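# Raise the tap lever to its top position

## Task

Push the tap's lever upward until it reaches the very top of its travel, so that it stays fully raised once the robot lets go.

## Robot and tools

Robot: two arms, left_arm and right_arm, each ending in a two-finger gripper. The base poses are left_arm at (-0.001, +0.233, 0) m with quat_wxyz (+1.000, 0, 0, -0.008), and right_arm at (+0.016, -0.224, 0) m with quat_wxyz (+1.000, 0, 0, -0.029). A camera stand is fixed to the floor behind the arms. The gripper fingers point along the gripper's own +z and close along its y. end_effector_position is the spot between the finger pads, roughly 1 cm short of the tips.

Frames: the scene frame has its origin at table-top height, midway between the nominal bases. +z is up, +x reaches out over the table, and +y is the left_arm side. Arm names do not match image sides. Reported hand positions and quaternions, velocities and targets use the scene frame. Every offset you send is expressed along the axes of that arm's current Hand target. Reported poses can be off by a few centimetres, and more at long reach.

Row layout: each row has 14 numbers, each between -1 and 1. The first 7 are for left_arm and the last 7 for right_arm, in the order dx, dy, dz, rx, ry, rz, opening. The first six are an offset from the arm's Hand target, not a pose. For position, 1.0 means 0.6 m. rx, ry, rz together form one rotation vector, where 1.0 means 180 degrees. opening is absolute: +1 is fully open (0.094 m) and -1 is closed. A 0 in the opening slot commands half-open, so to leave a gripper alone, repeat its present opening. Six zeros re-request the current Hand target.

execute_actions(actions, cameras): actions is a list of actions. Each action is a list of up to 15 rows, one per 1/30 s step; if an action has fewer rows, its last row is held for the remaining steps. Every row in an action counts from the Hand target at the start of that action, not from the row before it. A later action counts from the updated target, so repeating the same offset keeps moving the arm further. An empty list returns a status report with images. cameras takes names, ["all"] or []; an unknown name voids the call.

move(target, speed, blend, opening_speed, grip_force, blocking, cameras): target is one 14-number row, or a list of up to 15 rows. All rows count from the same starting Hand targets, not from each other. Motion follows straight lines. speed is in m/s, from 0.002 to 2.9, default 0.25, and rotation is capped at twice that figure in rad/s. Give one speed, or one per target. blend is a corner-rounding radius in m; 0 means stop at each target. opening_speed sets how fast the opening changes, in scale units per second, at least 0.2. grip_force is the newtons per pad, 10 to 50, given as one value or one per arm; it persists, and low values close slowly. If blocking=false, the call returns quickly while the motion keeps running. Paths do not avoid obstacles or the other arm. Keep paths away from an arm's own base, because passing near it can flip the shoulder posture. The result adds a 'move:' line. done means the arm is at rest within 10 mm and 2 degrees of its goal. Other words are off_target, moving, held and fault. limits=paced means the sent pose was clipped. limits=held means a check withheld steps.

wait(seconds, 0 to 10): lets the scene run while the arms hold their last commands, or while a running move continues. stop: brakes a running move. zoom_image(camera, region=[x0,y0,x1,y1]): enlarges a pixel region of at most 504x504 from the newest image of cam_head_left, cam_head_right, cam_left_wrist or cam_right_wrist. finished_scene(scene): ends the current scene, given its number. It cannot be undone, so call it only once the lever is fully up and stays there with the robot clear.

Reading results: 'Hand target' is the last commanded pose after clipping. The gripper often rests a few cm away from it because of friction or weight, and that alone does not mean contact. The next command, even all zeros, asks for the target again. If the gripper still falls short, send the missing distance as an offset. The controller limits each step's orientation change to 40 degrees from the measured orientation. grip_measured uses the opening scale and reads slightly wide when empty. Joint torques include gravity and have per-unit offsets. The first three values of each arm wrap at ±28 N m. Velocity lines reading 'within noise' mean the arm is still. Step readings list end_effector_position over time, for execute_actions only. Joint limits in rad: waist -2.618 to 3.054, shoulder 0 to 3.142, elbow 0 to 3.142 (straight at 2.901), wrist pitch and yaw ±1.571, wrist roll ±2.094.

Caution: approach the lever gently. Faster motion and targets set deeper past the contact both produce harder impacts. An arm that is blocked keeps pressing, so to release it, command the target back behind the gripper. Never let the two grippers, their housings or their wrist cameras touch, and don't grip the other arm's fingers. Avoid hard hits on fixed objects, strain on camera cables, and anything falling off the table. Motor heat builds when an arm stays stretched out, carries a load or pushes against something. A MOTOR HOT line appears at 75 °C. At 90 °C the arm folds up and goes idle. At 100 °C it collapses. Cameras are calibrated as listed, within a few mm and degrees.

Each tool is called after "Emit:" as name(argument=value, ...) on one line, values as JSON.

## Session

Emit:
execute_actions(actions=[])

Emit:
zoom_image(camera="cam_head_left", region=[260, 150, 430, 290])

Emit:
zoom_image(camera="cam_head_right", region=[260, 150, 430, 290])

Scene clock: 0.00 s.
left_arm: end_effector_position=(+0.3987, +0.2181, +0.0901) grip_measured=+1.000 end_effector_quat_wxyz=(+0.578, +0.001, +0.816, -0.018) | right_arm: end_effector_position=(+0.4109, -0.2845, +0.1093) grip_measured=+1.000 end_effector_quat_wxyz=(+0.599, +0.110, +0.787, -0.100)
Joint positions: left_arm=[-0.028 1.583 0.364 0.88 -0.012 -0.034 0.094] | right_arm=[0.017 1.559 0.356 0.929 0.255 0.044 0.094]
Joint velocities: within noise
Joint torques (N m): no reading
Motor temperatures (°C): left_arm=[31 29 35 31 29 28 27] | right_arm=[29 28 30 28 27 27 28]
Heat: left arm: 35 °C; right arm: 30 °C.
Hand target: left_arm +0.4024, +0.2179, +0.0993; +0.589, +0.001, +0.808, -0.018 | right_arm +0.4124, -0.2848, +0.1136; +0.604, +0.111, +0.783, -0.100
Tool commands: left_gripper/opening=+1.0 right_gripper/opening=+1.0
camera_calibration:
cam_left_wrist: T_world_to_cam=[[0.0140906, -0.999425, 0.0308483, 0.210509], [-0.711841, -0.0316924, -0.701625, 0.389701], [0.702199, -0.0120728, -0.711878, -0.129206], [0, 0, 0, 1]] pos_world=[0.365167, 0.221178, 0.174951]
cam_right_wrist: T_world_to_cam=[[-0.291751, -0.956082, 0.0280848, -0.15444], [-0.627192, 0.169055, -0.760297, 0.425755], [0.722158, -0.239432, -0.648969, -0.208645], [0, 0, 0, 1]] pos_world=[0.372647, -0.26959, 0.192633]

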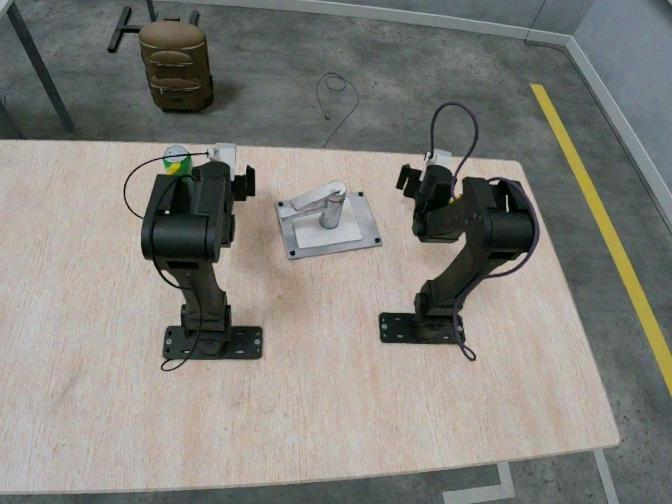

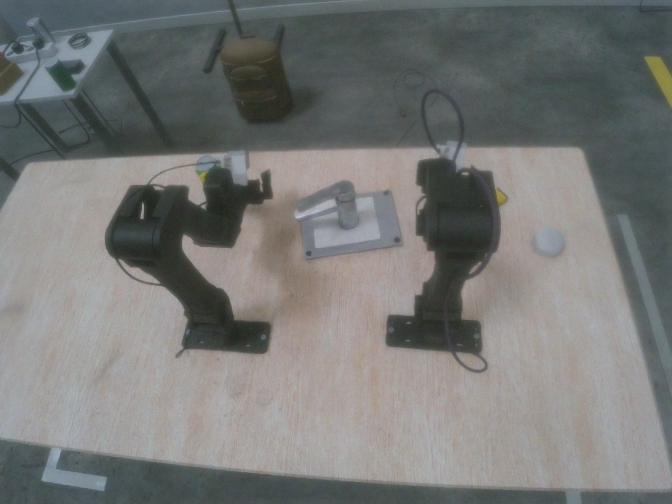

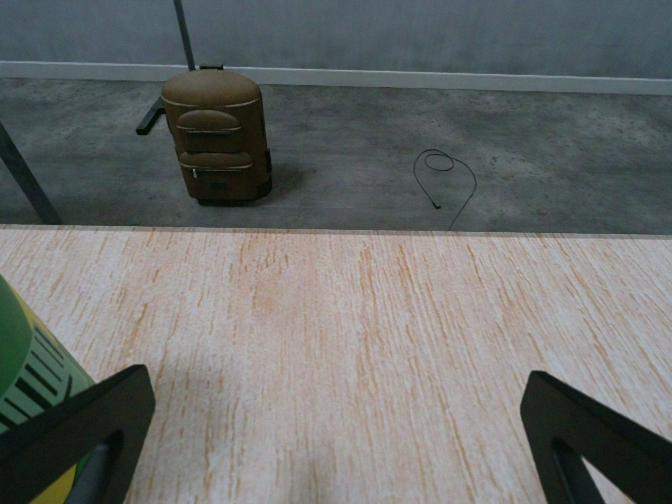

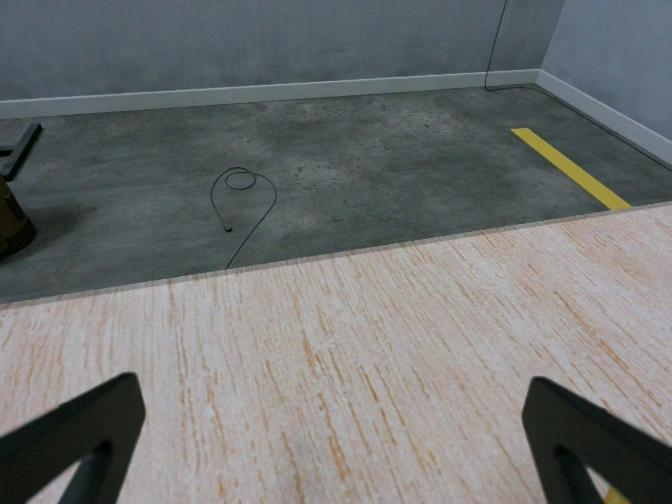

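Scaled by 2.965 from the camera's 672x504 image, which has a finer 960x720 frame.

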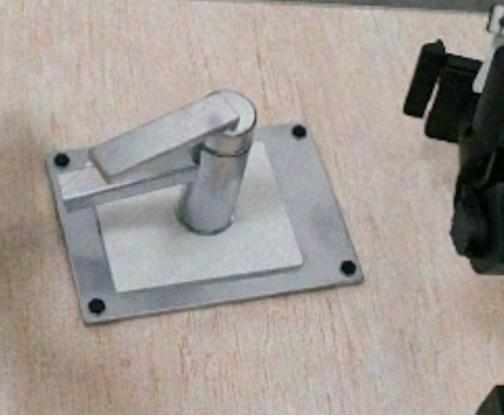

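Scaled by 2.965 from the camera's 672x504 image, which has a finer 960x720 frame.

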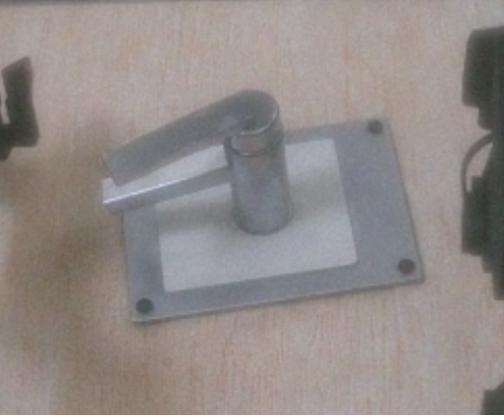

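Emit:
move(target=[[-0.0785,-0.0707,-0.0762,0,0,0,1,0,0,0,0,0,0,1],[-0.0788,-0.2073,-0.3065,0.2935,0.1646,0.2070,0.3,0,0,0,0,0,0,1]], speed=0.25, blend=[0.03,0], grip_force=[20,50], cameras=["cam_head_left","cam_head_right","cam_left_wrist"])

Scene clock: 26.67 s.
left_arm: end_effector_position=(+0.2367, +0.1056, +0.1924) grip_measured=+0.302 end_effector_quat_wxyz=(+0.276, +0.499, +0.802, -0.178) | right_arm: end_effector_position=(+0.4109, -0.2845, +0.1093) grip_measured=+1.000 end_effector_quat_wxyz=(+0.599, +0.110, +0.787, -0.100)
Joint positions: left_arm=[-0.124 1.161 1.07 -1.069 0.545 0.856 0.061] | right_arm=[0.017 1.559 0.356 0.929 0.255 0.044 0.094]
Joint torques (N m): left_arm=[-0.39 -2.43 10.7 0.84 0.53 0.06] | right_arm=[-0.08 -5.33 4.86 2.29 0.1 0]
Motor temperatures (°C): left_arm=[31 30 37 38 29 28 27] | right_arm=[29 28 31 32 27 27 28]
Heat: left arm: 38 °C; right arm: 32 °C.
Hand target: left_arm +0.2391, +0.1002, +0.2042; +0.289, +0.506, +0.792, -0.184 | right_arm +0.4124, -0.2848, +0.1136; +0.604, +0.111, +0.783, -0.100
Off the commanded pose: left_arm 0.013 m, 2 deg | right_arm 0.004 m, 1 deg.
grip_force (N): 20, 50
move: off_target (left_arm); target 2's new opening was sent with left_arm's hand 0.013 m and 2 deg from that target
camera_calibration:
cam_left_wrist: T_world_to_cam=[[-0.884201, -0.46706, -0.00665505, 0.260878], [-0.454906, 0.864252, -0.214776, 0.0934051], [0.106065, -0.186878, -0.976641, 0.26657], [0, 0, 0, 1]] pos_world=[0.244885, 0.090936, 0.282141]
Images, in order (width x height): cam_head_left 672x504, cam_head_right 672x504, cam_left_wrist 672x504.

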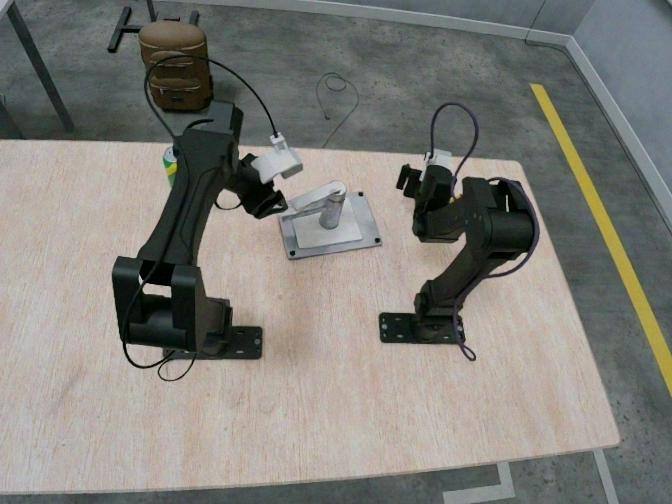

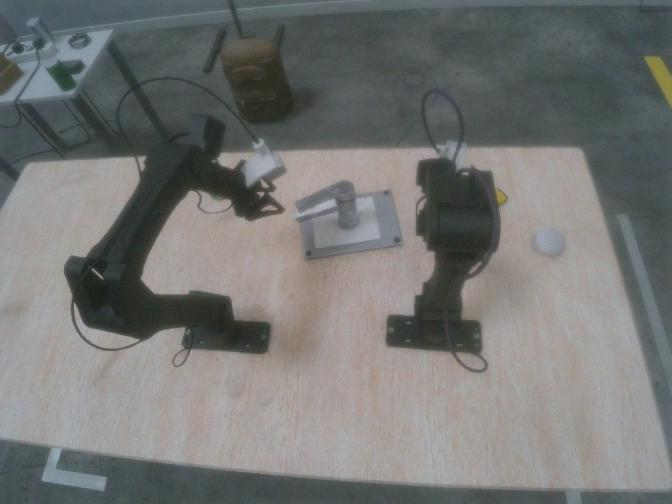

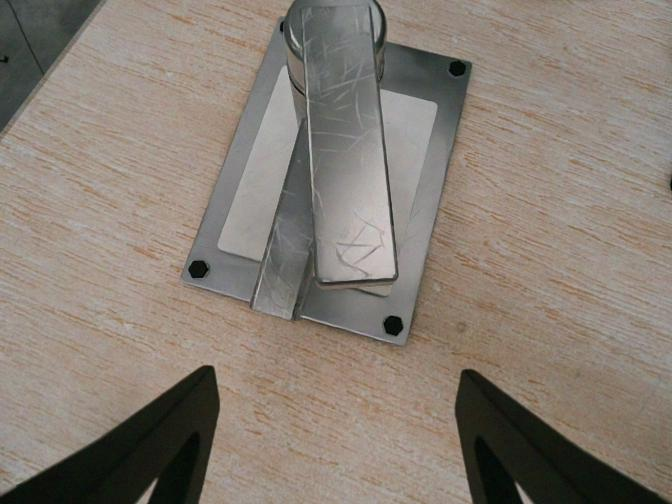

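Emit:
move(target=[0.0005,-0.0078,0.0783,-0.0179,0,-0.0213,0.3,0,0,0,0,0,0,1], speed=0.15, cameras=["cam_left_wrist"])

Scene clock: 39.13 s.
left_arm: end_effector_position=(+0.2475, +0.0730, +0.1652) grip_measured=+0.302 end_effector_quat_wxyz=(+0.287, +0.469, +0.817, -0.172) | right_arm: end_effector_position=(+0.4109, -0.2845, +0.1093) grip_measured=+1.000 end_effector_quat_wxyz=(+0.599, +0.110, +0.787, -0.100)
Joint positions: left_arm=[-0.291 1.161 0.94 -0.814 0.447 0.61 0.061] | right_arm=[0.017 1.559 0.356 0.929 0.255 0.044 0.094]
Joint torques (N m): left_arm=[-0.47 -4.12 7.28 1.26 0.24 -0.01] | right_arm=[-0.09 -5.22 4.83 2.26 0.04 0.01]
Heat: left arm: 37 °C; right arm: 33 °C.
Hand target: left_arm +0.2474, +0.0710, +0.1681; +0.296, +0.471, +0.813, -0.172 | right_arm +0.4124, -0.2848, +0.1136; +0.604, +0.111, +0.783, -0.100
Off the commanded pose: left_arm 0.003 m, 1 deg | right_arm 0.005 m, 1 deg.
grip_force (N): 20, 50
move: done
camera_calibration:
cam_left_wrist: T_world_to_cam=[[-0.849277, -0.52793, -0.00432073, 0.250448], [-0.513215, 0.82747, -0.227823, 0.14007], [0.12385, -0.191267, -0.973693, 0.228152], [0, 0, 0, 1]] pos_world=[0.256329, 0.0599534, 0.255143]
Images, in order (width x height): cam_left_wrist 672x504.

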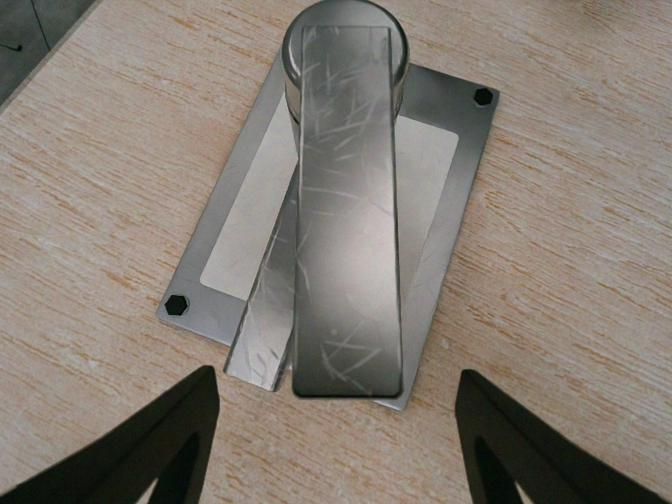

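Emit:
move(target=[[0.0072,-0.0045,0.0515,0,0,0,0.3,0,0,0,0,0,0,1],[0.0072,-0.0045,0.0515,0,0,0,-0.6,0,0,0,0,0,0,1]], speed=0.08, grip_force=[40,50], opening_speed=0.5, cameras=["cam_left_wrist"])

Scene clock: 53.63 s.
left_arm: end_effector_position=(+0.2530, +0.0577, +0.1425) grip_measured=-0.358 end_effector_quat_wxyz=(+0.294, +0.469, +0.815, -0.170) | right_arm: end_effector_position=(+0.4109, -0.2845, +0.1093) grip_measured=+1.000 end_effector_quat_wxyz=(+0.599, +0.110, +0.787, -0.100)
Joint positions: left_arm=[-0.354 1.188 0.855 -0.662 0.412 0.549 0.03] | right_arm=[0.017 1.559 0.356 0.929 0.255 0.044 0.094]
Joint torques (N m): left_arm=[-0.43 -3.11 7.54 1.29 0.22 -0.01] | right_arm=[-0.09 -5.29 4.85 2.27 0.04 0.01]
Heat: left arm: 36 °C; right arm: 34 °C.
Hand target: left_arm +0.2533, +0.0553, +0.1415; +0.296, +0.471, +0.813, -0.172 | right_arm +0.4124, -0.2848, +0.1136; +0.604, +0.111, +0.783, -0.100
Off the commanded pose: left_arm 0.003 m, 0 deg | right_arm 0.005 m, 1 deg.
grip_force (N): 40, 50
move: done
camera_calibration:
cam_left_wrist: T_world_to_cam=[[-0.8475, -0.530616, -0.0138374, 0.248022], [-0.512538, 0.824849, -0.238599, 0.151824], [0.138018, -0.19512, -0.97102, 0.198641], [0, 0, 0, 1]] pos_world=[0.260598, 0.0451314, 0.232541]
Images, in order (width x height): cam_left_wrist 672x504.

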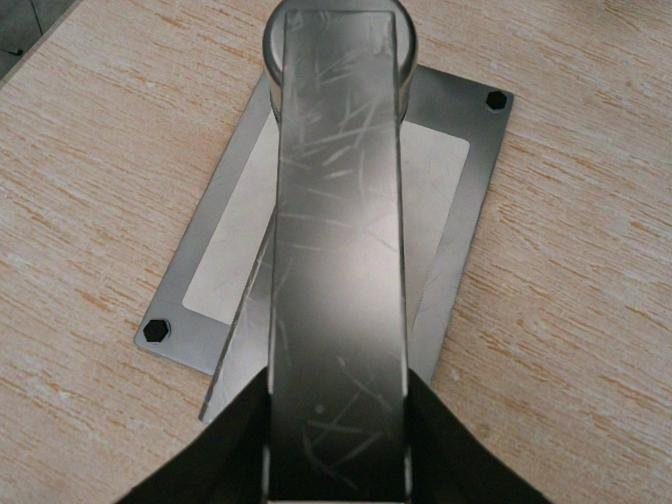

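Emit:
move(target=[[-0.0367,0,-0.0307,0,0,0,-0.6,0,0,0,0,0,0,1],[-0.0698,0,-0.0445,0,0.044,0,-0.6,0,0,0,0,0,0,1],[-0.1055,0,-0.0492,0,0.1,0,-0.6,0,0,0,0,0,0,1],[-0.1245,0,-0.0478,0,0.122,0,-0.6,0,0,0,0,0,0,1]], speed=0.05, blend=[0.01,0.01,0.01,0], cameras=["cam_left_wrist"])

Scene clock: 61.70 s.
left_arm: end_effector_position=(+0.2567, +0.0466, +0.1830) grip_measured=-0.358 end_effector_quat_wxyz=(+0.071, +0.494, +0.865, -0.052) | right_arm: end_effector_position=(+0.4109, -0.2845, +0.1093) grip_measured=+1.000 end_effector_quat_wxyz=(+0.599, +0.110, +0.787, -0.100)
Joint positions: left_arm=[-0.557 1.623 1.574 -1.374 0.096 0.457 0.03] | right_arm=[0.017 1.559 0.356 0.929 0.255 0.044 0.094]
Joint torques (N m): left_arm=[-0.77 -7.49 13.94 0.97 0.55 -0.09] | right_arm=[-0.09 -5.38 4.74 2.27 0.09 -0.01]
Heat: left arm: 38 °C; right arm: 34 °C.
Hand target: left_arm +0.2726, +0.0218, +0.2115; +0.136, +0.495, +0.855, -0.079 | right_arm +0.4124, -0.2848, +0.1136; +0.604, +0.111, +0.783, -0.100
Off the commanded pose: left_arm 0.041 m, 8 deg | right_arm 0.005 m, 1 deg.
grip_force (N): 40, 50
move: off_target (left_arm)
camera_calibration:
cam_left_wrist: T_world_to_cam=[[-0.851907, -0.523601, -0.00981592, 0.24592], [-0.50569, 0.817604, 0.275322, 0.0770564], [-0.136133, 0.239512, -0.961302, 0.283765], [0, 0, 0, 1]] pos_world=[0.287097, -0.00220286, 0.253982]
Images, in order (width x height): cam_left_wrist 672x504.

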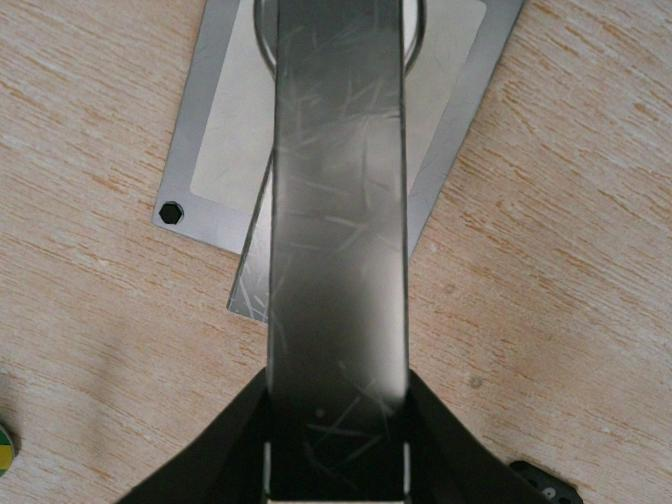

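Emit:
move(target=[-0.031,0,-0.024,0,0,0,-0.6,0,0,0,0,0,0,1], speed=0.05)

Scene clock: 64.73 s.
left_arm: end_effector_position=(+0.2564, +0.0466, +0.1849) grip_measured=-0.358 end_effector_quat_wxyz=(+0.029, +0.493, +0.868, -0.037) | right_arm: end_effector_position=(+0.4109, -0.2845, +0.1093) grip_measured=+1.000 end_effector_quat_wxyz=(+0.599, +0.110, +0.787, -0.100)
Joint positions: left_arm=[-0.572 1.707 1.684 -1.484 0.07 0.442 0.03] | right_arm=[0.017 1.559 0.356 0.929 0.255 0.044 0.094]
Joint torques (N m): left_arm=[-0.88 -10.47 17.35 1.02 0.77 -0.06] | right_arm=[-0.16 -5.37 4.72 2.25 0.09 0]
Heat: left arm: 38 °C; right arm: 35 °C.
Hand target: left_arm +0.2792, +0.0102, +0.2310; +0.136, +0.495, +0.855, -0.079 | right_arm +0.4124, -0.2848, +0.1136; +0.604, +0.111, +0.783, -0.100
Off the commanded pose: left_arm 0.063 m, 13 deg | right_arm 0.005 m, 1 deg.
grip_force (N): 40, 50
move: off_target (left_arm)

Emit:
move(target=[[0.089,-0.0025,0.043,0,0.04,0,-0.6,0,0,0,0,0,0,1],[0.089,-0.0025,0.043,0,0.04,0,0.3,0,0,0,0,0,0,1],[0.0725,-0.0025,-0.0725,0,0.03,0,0.3,0,0,0,0,0,0,1]], speed=[0.06,0.06,0.12], opening_speed=0.8, cameras=["cam_left_wrist","cam_head_left","cam_head_right"])

Emit:
zoom_image(camera="cam_head_right", region=[260, 150, 430, 290])

Scene clock: 74.90 s.
left_arm: end_effector_position=(+0.2519, +0.0571, +0.2447) grip_measured=+0.298 end_effector_quat_wxyz=(+0.097, +0.496, +0.862, -0.049) | right_arm: end_effector_position=(+0.4109, -0.2845, +0.1093) grip_measured=+1.000 end_effector_quat_wxyz=(+0.599, +0.110, +0.787, -0.100)
Joint positions: left_arm=[-0.54 1.611 1.81 -1.571 0.091 0.478 0.061] | right_arm=[0.017 1.559 0.356 0.929 0.255 0.044 0.094]
Joint torques (N m): left_arm=[0.5 -7.64 8.99 0.53 0.24 0.06] | right_arm=[-0.02 -5.35 4.7 2.26 0.07 0.02]
Heat: left arm: 41 °C; right arm: 35 °C.
Hand target: left_arm +0.2507, +0.0571, +0.2589; +0.095, +0.498, +0.860, -0.056 | right_arm +0.4124, -0.2848, +0.1136; +0.604, +0.111, +0.783, -0.100
Off the commanded pose: left_arm 0.014 m, 1 deg | right_arm 0.005 m, 1 deg.
joint sent to its limit (left arm) — joint 4 (wrist pitch), lower limit. The joint targets are off in orientation, not in position.
grip_force (N): 40, 50
move: off_target (left_arm); target 2's new opening was sent with left_arm's hand 0.008 m and 3 deg from that target
camera_calibration:
cam_left_wrist: T_world_to_cam=[[-0.851989, -0.521962, -0.0408557, 0.255442], [-0.516154, 0.824299, 0.23263, 0.0618127], [-0.0877468, 0.219286, -0.971707, 0.331398], [0, 0, 0, 1]] pos_world=[0.278618, 0.00970796, 0.318078]
Images, in order (width x height): cam_head_left 672x504, cam_head_right 672x504, cam_left_wrist 672x504.

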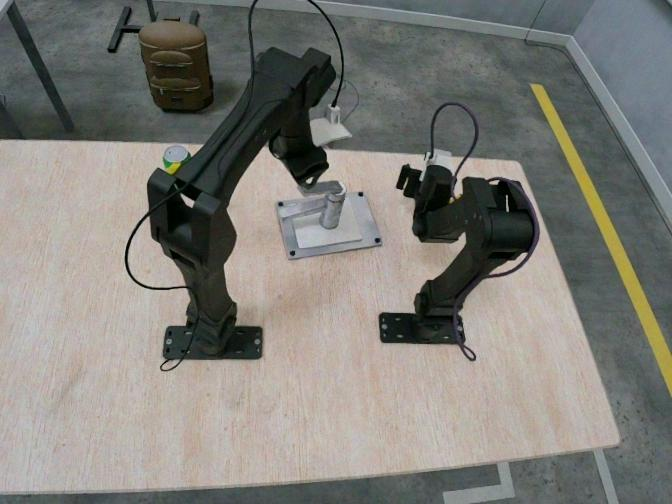

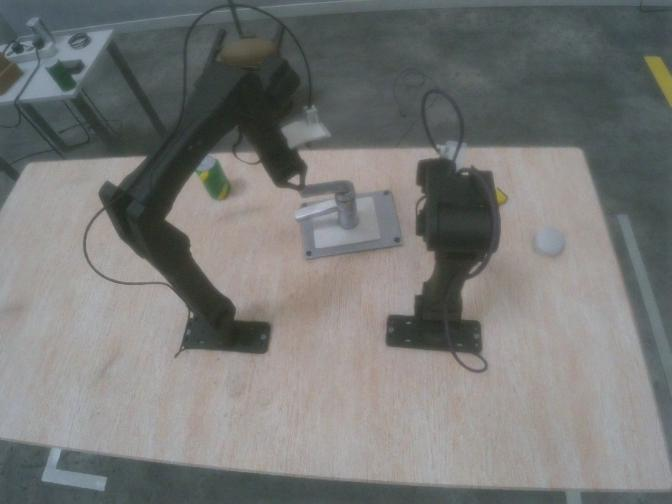

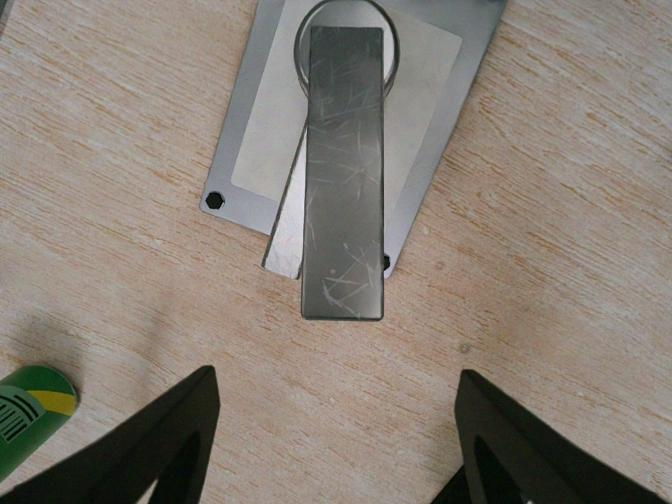

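Scaled by 2.965 from the camera's 672x504 image, which has a finer 960x720 frame.

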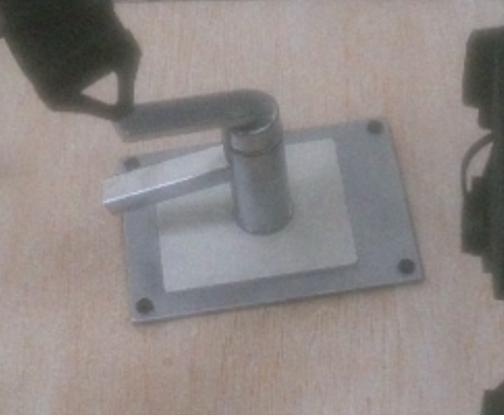

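Emit:
finished_scene(scene=2)

The scene is finished: the task was done.


## Next scene

The same job, from a new start.

Emit:
execute_actions(actions=[])

Emit:
zoom_image(camera="cam_head_left", region=[260, 150, 430, 290])

Emit:
zoom_image(camera="cam_head_right", region=[260, 150, 430, 290])

Scene clock: 0.00 s.
left_arm: end_effector_position=(+0.2484, +0.0706, +0.3838) grip_measured=+1.000 end_effector_quat_wxyz=(+0.651, +0.025, +0.758, -0.024) | right_arm: end_effector_position=(+0.2704, -0.1369, +0.2928) grip_measured=+1.000 end_effector_quat_wxyz=(+0.496, -0.181, +0.839, -0.133)
Joint positions: left_arm=[-1.112 0.952 1.113 -0.465 -1.038 -0.267 0.094] | right_arm=[0.833 0.864 1.041 -0.844 0.703 -0.003 0.094]
Joint velocities: within noise
Joint torques (N m): no reading
Motor temperatures (°C): left_arm=[31 29 32 30 29 28 27] | right_arm=[28 27 28 28 27 27 28]
Heat: left arm: 32 °C; right arm: 28 °C.
Hand target: left_arm +0.2476, +0.0734, +0.3902; +0.655, +0.018, +0.755, -0.029 | right_arm +0.2696, -0.1388, +0.2968; +0.500, -0.177, +0.837, -0.133
Tool commands: left_gripper/opening=+1.0 right_gripper/opening=+1.0
camera_calibration:
cam_left_wrist: T_world_to_cam=[[-0.0348127, -0.999308, 0.0130693, 0.0751808], [-0.569487, 0.0090894, -0.82195, 0.492004], [0.821263, -0.0360571, -0.56941, 0.101134], [0, 0, 0, 1]] pos_world=[0.19975, 0.0743034, 0.461006]
cam_right_wrist: T_world_to_cam=[[0.174566, -0.898009, 0.403866, -0.287612], [-0.775103, -0.378277, -0.506084, 0.342751], [0.607241, -0.224693, -0.762084, 0.113415], [0, 0, 0, 1]] pos_world=[0.247005, -0.103139, 0.376049]

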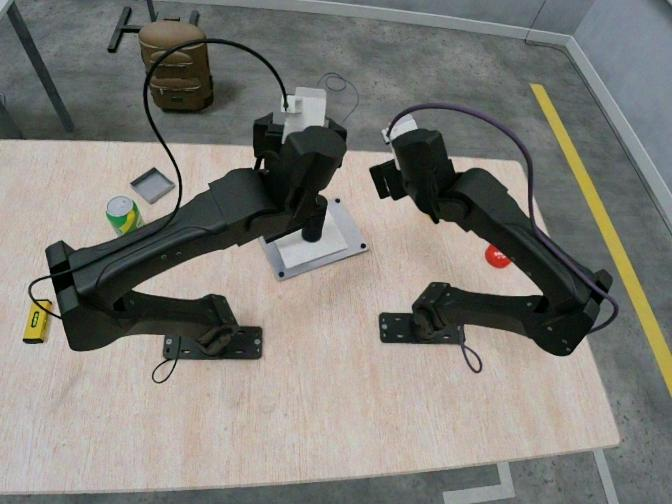

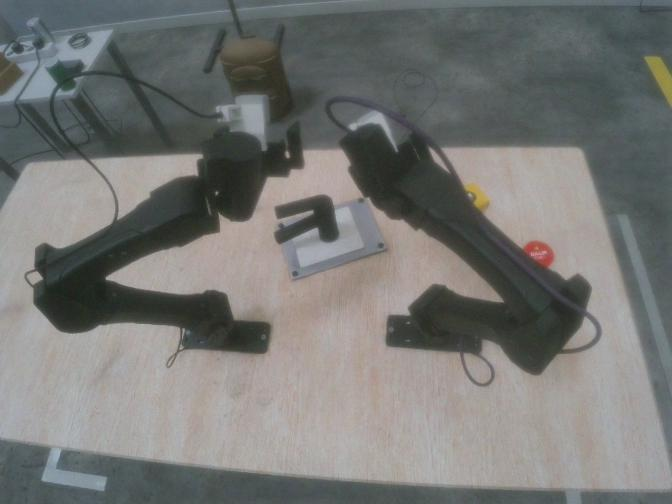

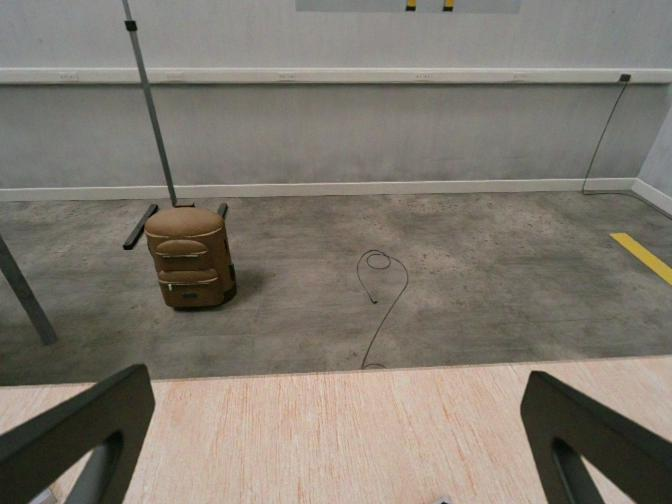

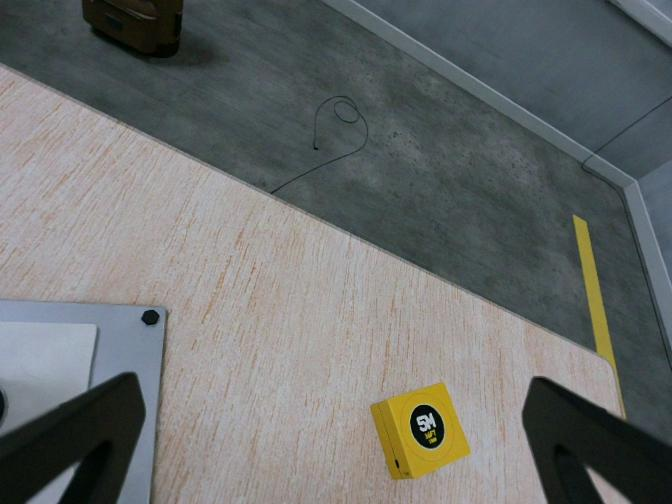

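Scaled by 2.965 from the camera's 672x504 image, which has a finer 960x720 frame.

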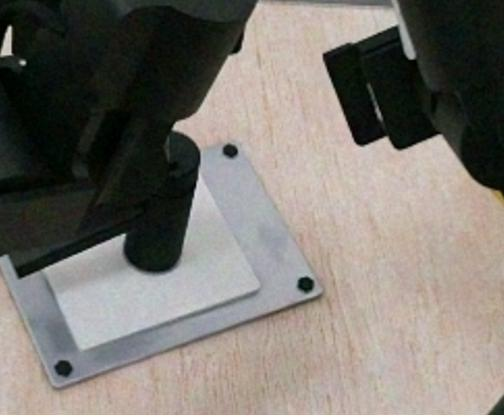

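Scaled by 2.965 from the camera's 672x504 image, which has a finer 960x720 frame.

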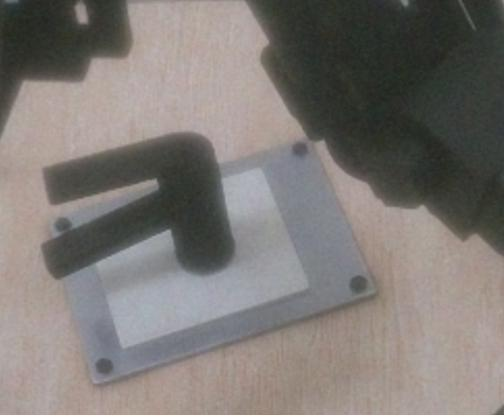

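Emit:
move(target=[0.303,0.1342,0.0202,0.3407,0.2071,0.1957,0.3,0,0,0,0,0,0,1], speed=0.25, grip_force=[40,50], opening_speed=0.5, cameras=["cam_head_left","cam_head_right","cam_left_wrist"])

Scene clock: 27.07 s.
left_arm: end_effector_position=(+0.2355, +0.1501, +0.1995) grip_measured=+0.302 end_effector_quat_wxyz=(+0.267, +0.558, +0.758, -0.206) | right_arm: end_effector_position=(+0.2704, -0.1369, +0.2928) grip_measured=+1.000 end_effector_quat_wxyz=(+0.496, -0.181, +0.839, -0.133)
Joint positions: left_arm=[0.144 1.298 1.199 -1.348 0.679 1.353 0.061] | right_arm=[0.833 0.864 1.041 -0.844 0.703 -0.003 0.094]
Joint torques (N m): left_arm=[0.57 -3.03 9.7 0.33 0.48 0.07] | right_arm=[-0.17 -0.95 6.48 1.76 0.32 -0.01]
Motor temperatures (°C): left_arm=[31 29 34 36 29 28 27] | right_arm=[28 27 30 30 28 27 28]
Heat: left arm: 36 °C; right arm: 30 °C.
Hand target: left_arm +0.2389, +0.1509, +0.2070; +0.275, +0.559, +0.755, -0.204 | right_arm +0.2696, -0.1388, +0.2968; +0.500, -0.177, +0.837, -0.133
Off the commanded pose: left_arm 0.008 m, 1 deg | right_arm 0.005 m, 1 deg.
grip_force (N): 40, 50
move: done
camera_calibration:
cam_left_wrist: T_world_to_cam=[[-0.946339, -0.323162, -0.00293599, 0.272986], [-0.313641, 0.920573, -0.232757, 0.0179272], [0.0779209, -0.219346, -0.972531, 0.292608], [0, 0, 0, 1]] pos_world=[0.24116, 0.135898, 0.289545]
Images, in order (width x height): cam_head_left 672x504, cam_head_right 672x504, cam_left_wrist 672x504.

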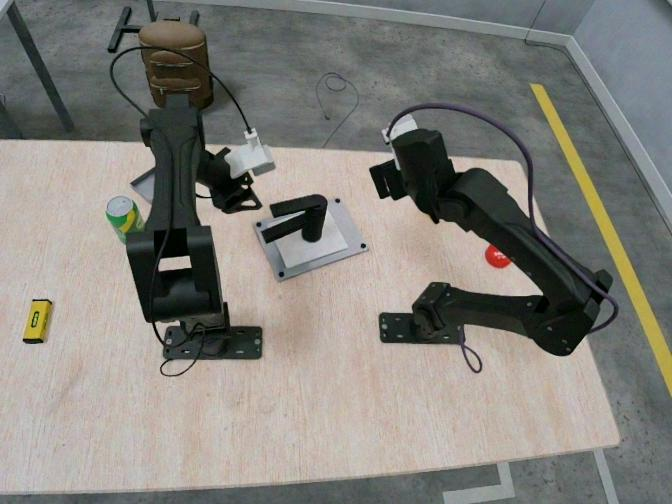

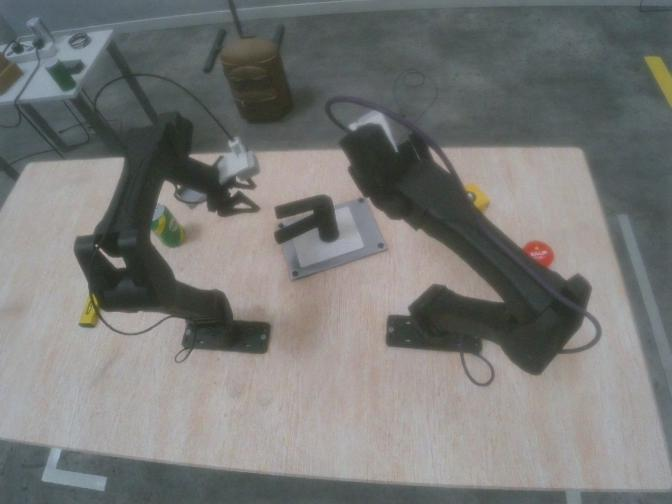

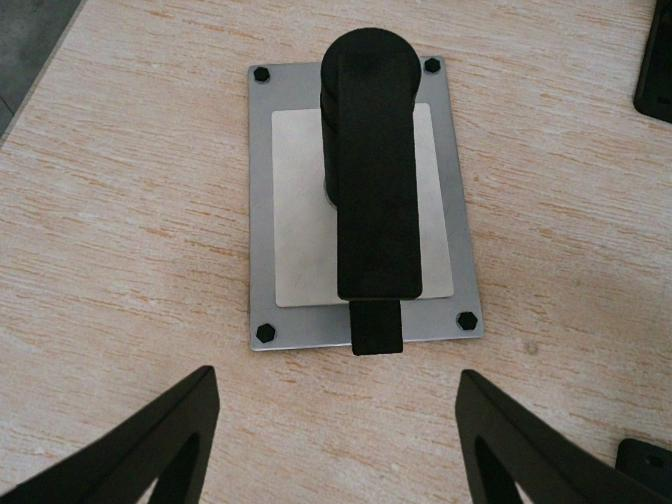

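Emit:
zoom_image(camera="cam_head_left", region=[240, 180, 340, 280])

Emit:
zoom_image(camera="cam_head_right", region=[260, 180, 360, 280])

Scaled by 5.040 from the camera's 672x504 image, which has a finer 960x720 frame.

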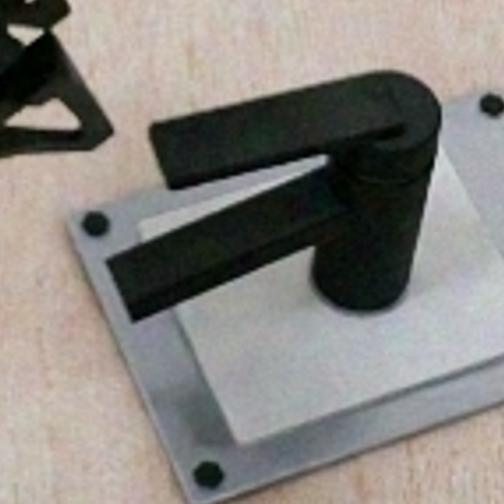

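Scaled by 5.040 from the camera's 672x504 image, which has a finer 960x720 frame.

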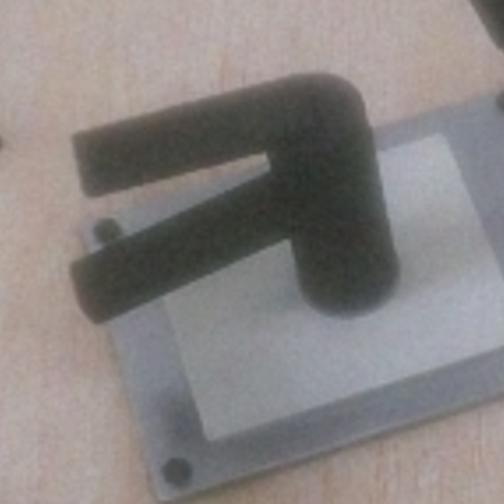

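Emit:
move(target=[-0.0047,-0.0278,0.061,0,0,0,0.3,0,0,0,0,0,0,1], speed=0.15, cameras=["cam_left_wrist"])

Scene clock: 44.07 s.
left_arm: end_effector_position=(+0.2321, +0.1239, +0.1774) grip_measured=+0.302 end_effector_quat_wxyz=(+0.266, +0.556, +0.760, -0.206) | right_arm: end_effector_position=(+0.2704, -0.1369, +0.2928) grip_measured=+1.000 end_effector_quat_wxyz=(+0.496, -0.181, +0.839, -0.133)
Joint positions: left_arm=[0.016 1.244 1.07 -1.175 0.655 1.188 0.061] | right_arm=[0.833 0.864 1.041 -0.844 0.703 -0.003 0.094]
Joint torques (N m): left_arm=[-0.44 -4.96 6.57 0.69 0.43 -0.04] | right_arm=[-0.08 -0.8 6.38 1.76 0.33 0.02]
Heat: left arm: 35 °C; right arm: 31 °C.
Hand target: left_arm +0.2305, +0.1215, +0.1808; +0.275, +0.559, +0.755, -0.204 | right_arm +0.2696, -0.1388, +0.2968; +0.500, -0.177, +0.837, -0.133
Off the commanded pose: left_arm 0.004 m, 1 deg | right_arm 0.005 m, 1 deg.
grip_force (N): 40, 50
move: done
camera_calibration:
cam_left_wrist: T_world_to_cam=[[-0.945097, -0.326786, 0.0015171, 0.2606], [-0.318305, 0.919496, -0.23067, 0.0366556], [0.0739848, -0.218488, -0.973031, 0.266575], [0, 0, 0, 1]] pos_world=[0.238237, 0.109699, 0.267446]
Images, in order (width x height): cam_left_wrist 672x504.

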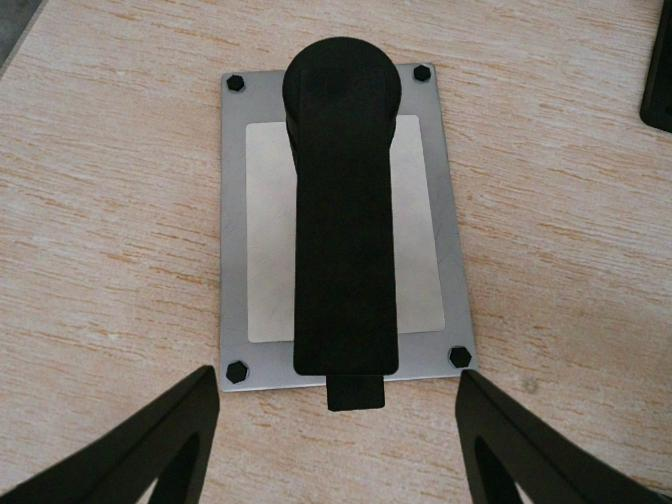

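Emit:
move(target=[[0.0028,-0.0027,0.0615,0,0,0,0.3,0,0,0,0,0,0,1],[0.0028,-0.0027,0.0615,0,0,0,-0.6,0,0,0,0,0,0,1]], speed=0.08, opening_speed=0.5, cameras=["cam_left_wrist"])

Scene clock: 55.53 s.
left_arm: end_effector_position=(+0.2365, +0.1017, +0.1484) grip_measured=-0.317 end_effector_quat_wxyz=(+0.266, +0.554, +0.762, -0.206) | right_arm: end_effector_position=(+0.2704, -0.1369, +0.2928) grip_measured=+1.000 end_effector_quat_wxyz=(+0.496, -0.181, +0.839, -0.133)
Joint positions: left_arm=[-0.092 1.241 0.948 -0.975 0.625 1.05 0.032] | right_arm=[0.833 0.864 1.041 -0.844 0.703 -0.003 0.094]
Joint torques (N m): left_arm=[-0.42 -4.77 6.8 0.83 0.4 0.04] | right_arm=[-0.14 -0.79 6.48 1.76 0.32 0.03]
Heat: left arm: 35 °C; right arm: 31 °C.
Hand target: left_arm +0.2355, +0.0995, +0.1514; +0.275, +0.559, +0.755, -0.204 | right_arm +0.2696, -0.1388, +0.2968; +0.500, -0.177, +0.837, -0.133
Off the commanded pose: left_arm 0.004 m, 1 deg | right_arm 0.005 m, 1 deg.
grip_force (N): 40, 50
move: done
camera_calibration:
cam_left_wrist: T_world_to_cam=[[-0.943219, -0.332159, 0.00300253, 0.25739], [-0.323909, 0.917714, -0.229966, 0.0531685], [0.0736298, -0.217881, -0.973194, 0.233142], [0, 0, 0, 1]] pos_world=[0.242831, 0.0874981, 0.238347]
Images, in order (width x height): cam_left_wrist 672x504.

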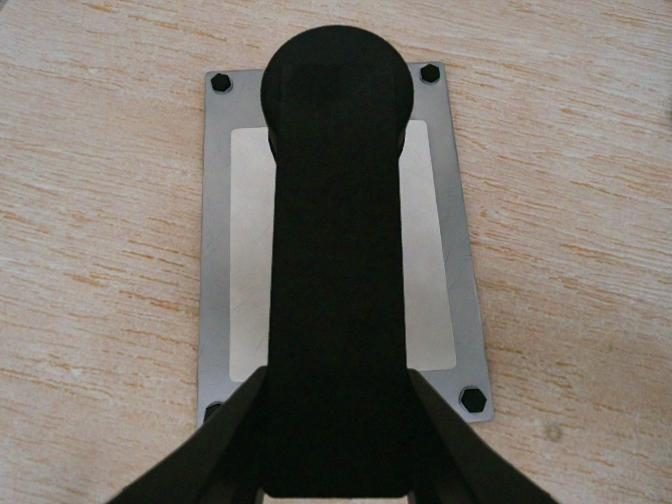

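Emit:
move(target=[[-0.0367,0,-0.0307,0,0,0,-0.6,0,0,0,0,0,0,1],[-0.0698,0,-0.0445,0,0.03,0,-0.6,0,0,0,0,0,0,1],[-0.1055,0,-0.0492,0,0.06,0,-0.6,0,0,0,0,0,0,1]], speed=0.05, blend=[0.01,0.01,0], cameras=["cam_left_wrist"])

Scene clock: 68.57 s.
left_arm: end_effector_position=(+0.2392, +0.0870, +0.1840) grip_measured=-0.319 end_effector_quat_wxyz=(+0.159, +0.573, +0.794, -0.130) | right_arm: end_effector_position=(+0.2704, -0.1369, +0.2928) grip_measured=+1.000 end_effector_quat_wxyz=(+0.496, -0.181, +0.839, -0.133)
Joint positions: left_arm=[-0.316 1.376 1.294 -1.248 0.34 0.875 0.032] | right_arm=[0.833 0.864 1.041 -0.844 0.703 -0.003 0.094]
Joint torques (N m): left_arm=[-0.43 -5.65 14.04 0.57 0.89 -0.04] | right_arm=[-0.09 -0.85 6.34 1.78 0.32 -0.01]
Heat: left arm: 36 °C; right arm: 32 °C.
Hand target: left_arm +0.2441, +0.0713, +0.2148; +0.203, +0.576, +0.778, -0.150 | right_arm +0.2696, -0.1388, +0.2968; +0.500, -0.177, +0.837, -0.133
Off the commanded pose: left_arm 0.035 m, 6 deg | right_arm 0.005 m, 1 deg.
grip_force (N): 40, 50
move: off_target (left_arm)
camera_calibration:
cam_left_wrist: T_world_to_cam=[[-0.941931, -0.335806, 0.000340808, 0.255474], [-0.335516, 0.941161, 0.0405665, 0.0266128], [-0.0139432, 0.0380965, -0.999177, 0.267868], [0, 0, 0, 1]] pos_world=[0.253303, 0.050538, 0.266481]
Images, in order (width x height): cam_left_wrist 672x504.

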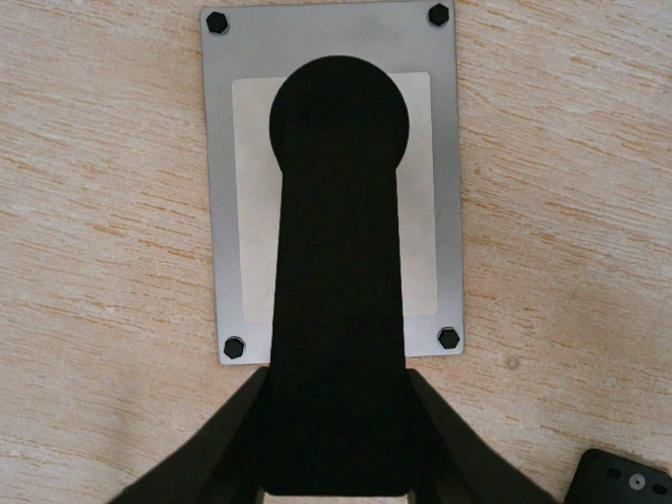

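Emit:
move(target=[-0.0357,0,-0.0215,0,0.03,0,-0.6,0,0,0,0,0,0,1], speed=0.05, cameras=["cam_left_wrist"])

Scene clock: 74.20 s.
left_arm: end_effector_position=(+0.2389, +0.0870, +0.1857) grip_measured=-0.319 end_effector_quat_wxyz=(+0.082, +0.579, +0.807, -0.089) | right_arm: end_effector_position=(+0.2704, -0.1369, +0.2928) grip_measured=+1.000 end_effector_quat_wxyz=(+0.496, -0.181, +0.839, -0.133)
Joint positions: left_arm=[-0.4 1.497 1.451 -1.399 0.207 0.815 0.032] | right_arm=[0.833 0.864 1.041 -0.844 0.703 -0.003 0.094]
Joint torques (N m): left_arm=[-0.54 -8.9 17.95 0.42 1.2 -0.01] | right_arm=[-0.14 -0.87 6.28 1.75 0.32 0.02]
Heat: left arm: 37 °C; right arm: 32 °C.
Hand target: left_arm +0.2478, +0.0595, +0.2365; +0.166, +0.582, +0.787, -0.123 | right_arm +0.2696, -0.1388, +0.2968; +0.500, -0.177, +0.837, -0.133
Off the commanded pose: left_arm 0.058 m, 11 deg | right_arm 0.005 m, 1 deg.
grip_force (N): 40, 50
move: off_target (left_arm)
camera_calibration:
cam_left_wrist: T_world_to_cam=[[-0.94168, -0.335896, 0.0203083, 0.251415], [-0.323963, 0.921244, 0.215309, -0.00703221], [-0.0910304, 0.196173, -0.976335, 0.269946], [0, 0, 0, 1]] pos_world=[0.259047, 0.0379716, 0.259966]
Images, in order (width x height): cam_left_wrist 672x504.

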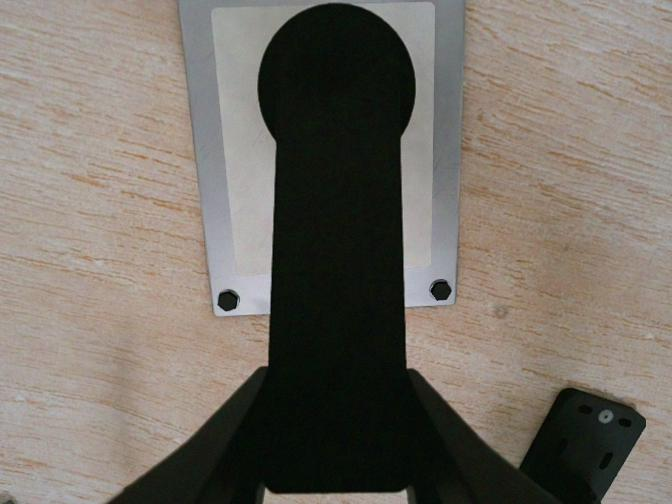

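Emit:
move(target=[[0.075,0,0.050,0,0.045,0,-0.6,0,0,0,0,0,0,1],[0.075,0,0.050,0,0.045,0,0.3,0,0,0,0,0,0,1],[0.0567,0,-0.065,0,0.02,0,0.3,0,0,0,0,0,0,1]], speed=[0.06,0.06,0.12], opening_speed=0.8, cameras=["cam_left_wrist","cam_head_left","cam_head_right"])

Emit:
zoom_image(camera="cam_head_right", region=[260, 180, 360, 280])

Scene clock: 82.37 s.
left_arm: end_effector_position=(+0.2364, +0.1056, +0.2466) grip_measured=+0.298 end_effector_quat_wxyz=(+0.130, +0.583, +0.796, -0.098) | right_arm: end_effector_position=(+0.2704, -0.1369, +0.2928) grip_measured=+1.000 end_effector_quat_wxyz=(+0.496, -0.181, +0.839, -0.133)
Joint positions: left_arm=[-0.301 1.456 1.647 -1.569 0.266 0.921 0.061] | right_arm=[0.833 0.864 1.041 -0.844 0.703 -0.003 0.094]
Joint torques (N m): left_arm=[0.46 -5.98 8.57 0.51 0.39 0.06] | right_arm=[-0.01 -0.87 6.27 1.77 0.31 0]
Heat: left arm: 37 °C; right arm: 32 °C.
Hand target: left_arm +0.2340, +0.1043, +0.2584; +0.141, +0.586, +0.791, -0.105 | right_arm +0.2696, -0.1388, +0.2968; +0.500, -0.177, +0.837, -0.133
Off the commanded pose: left_arm 0.012 m, 2 deg | right_arm 0.005 m, 1 deg.
joint sent to its limit (left arm) — joint 4 (wrist pitch), lower limit. The joint targets still meet the commanded pose.
grip_force (N): 40, 50
move: off_target (left_arm); target 2's new opening was sent with left_arm's hand 0.008 m and 3 deg from that target
camera_calibration:
cam_left_wrist: T_world_to_cam=[[-0.945829, -0.323853, -0.0229769, 0.264431], [-0.324114, 0.937722, 0.125008, -0.0175063], [-0.0189383, 0.125683, -0.99189, 0.319816], [0, 0, 0, 1]] pos_world=[0.250489, 0.0618569, 0.325487]
Images, in order (width x height): cam_head_left 672x504, cam_head_right 672x504, cam_left_wrist 672x504.

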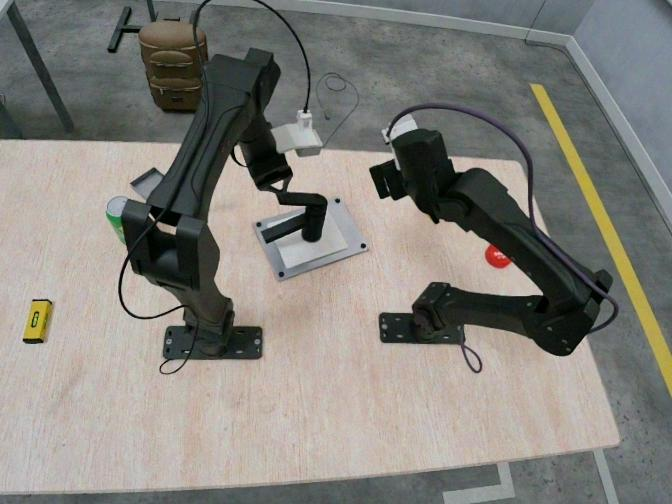

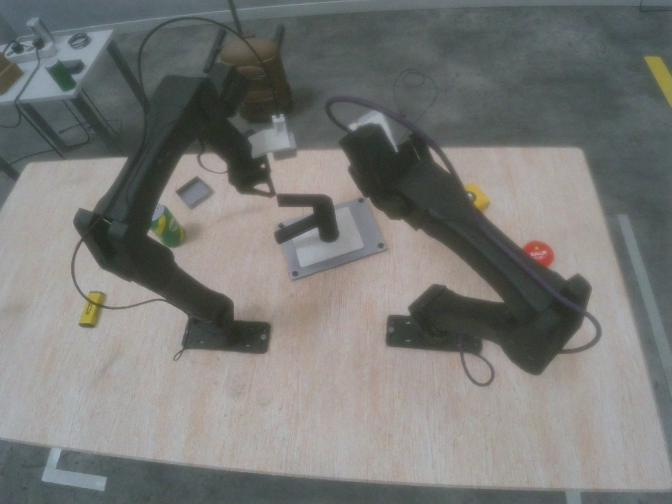

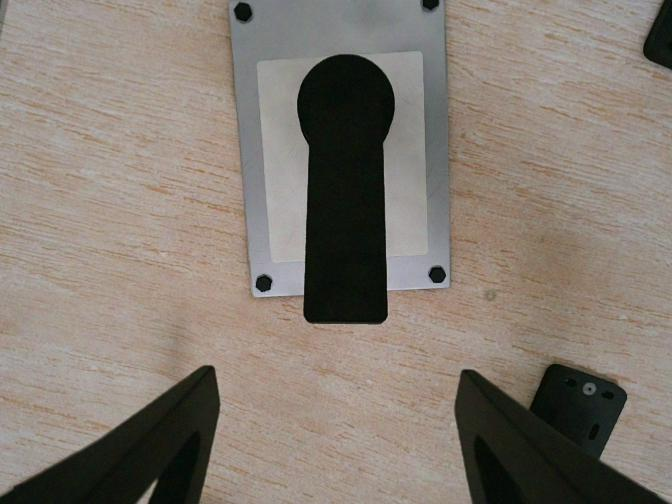

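Scaled by 5.040 from the camera's 672x504 image, which has a finer 960x720 frame.

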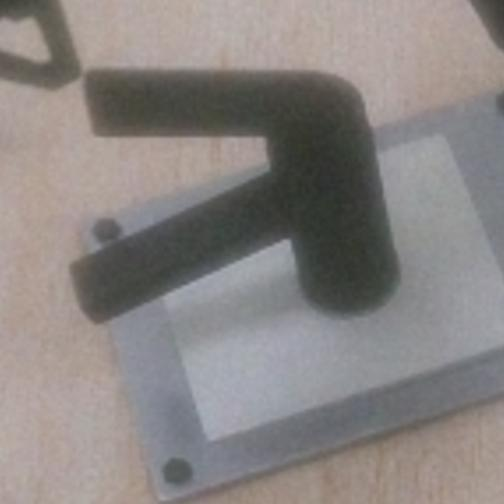

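Emit:
finished_scene(scene=3)

The scene is finished: the task was done.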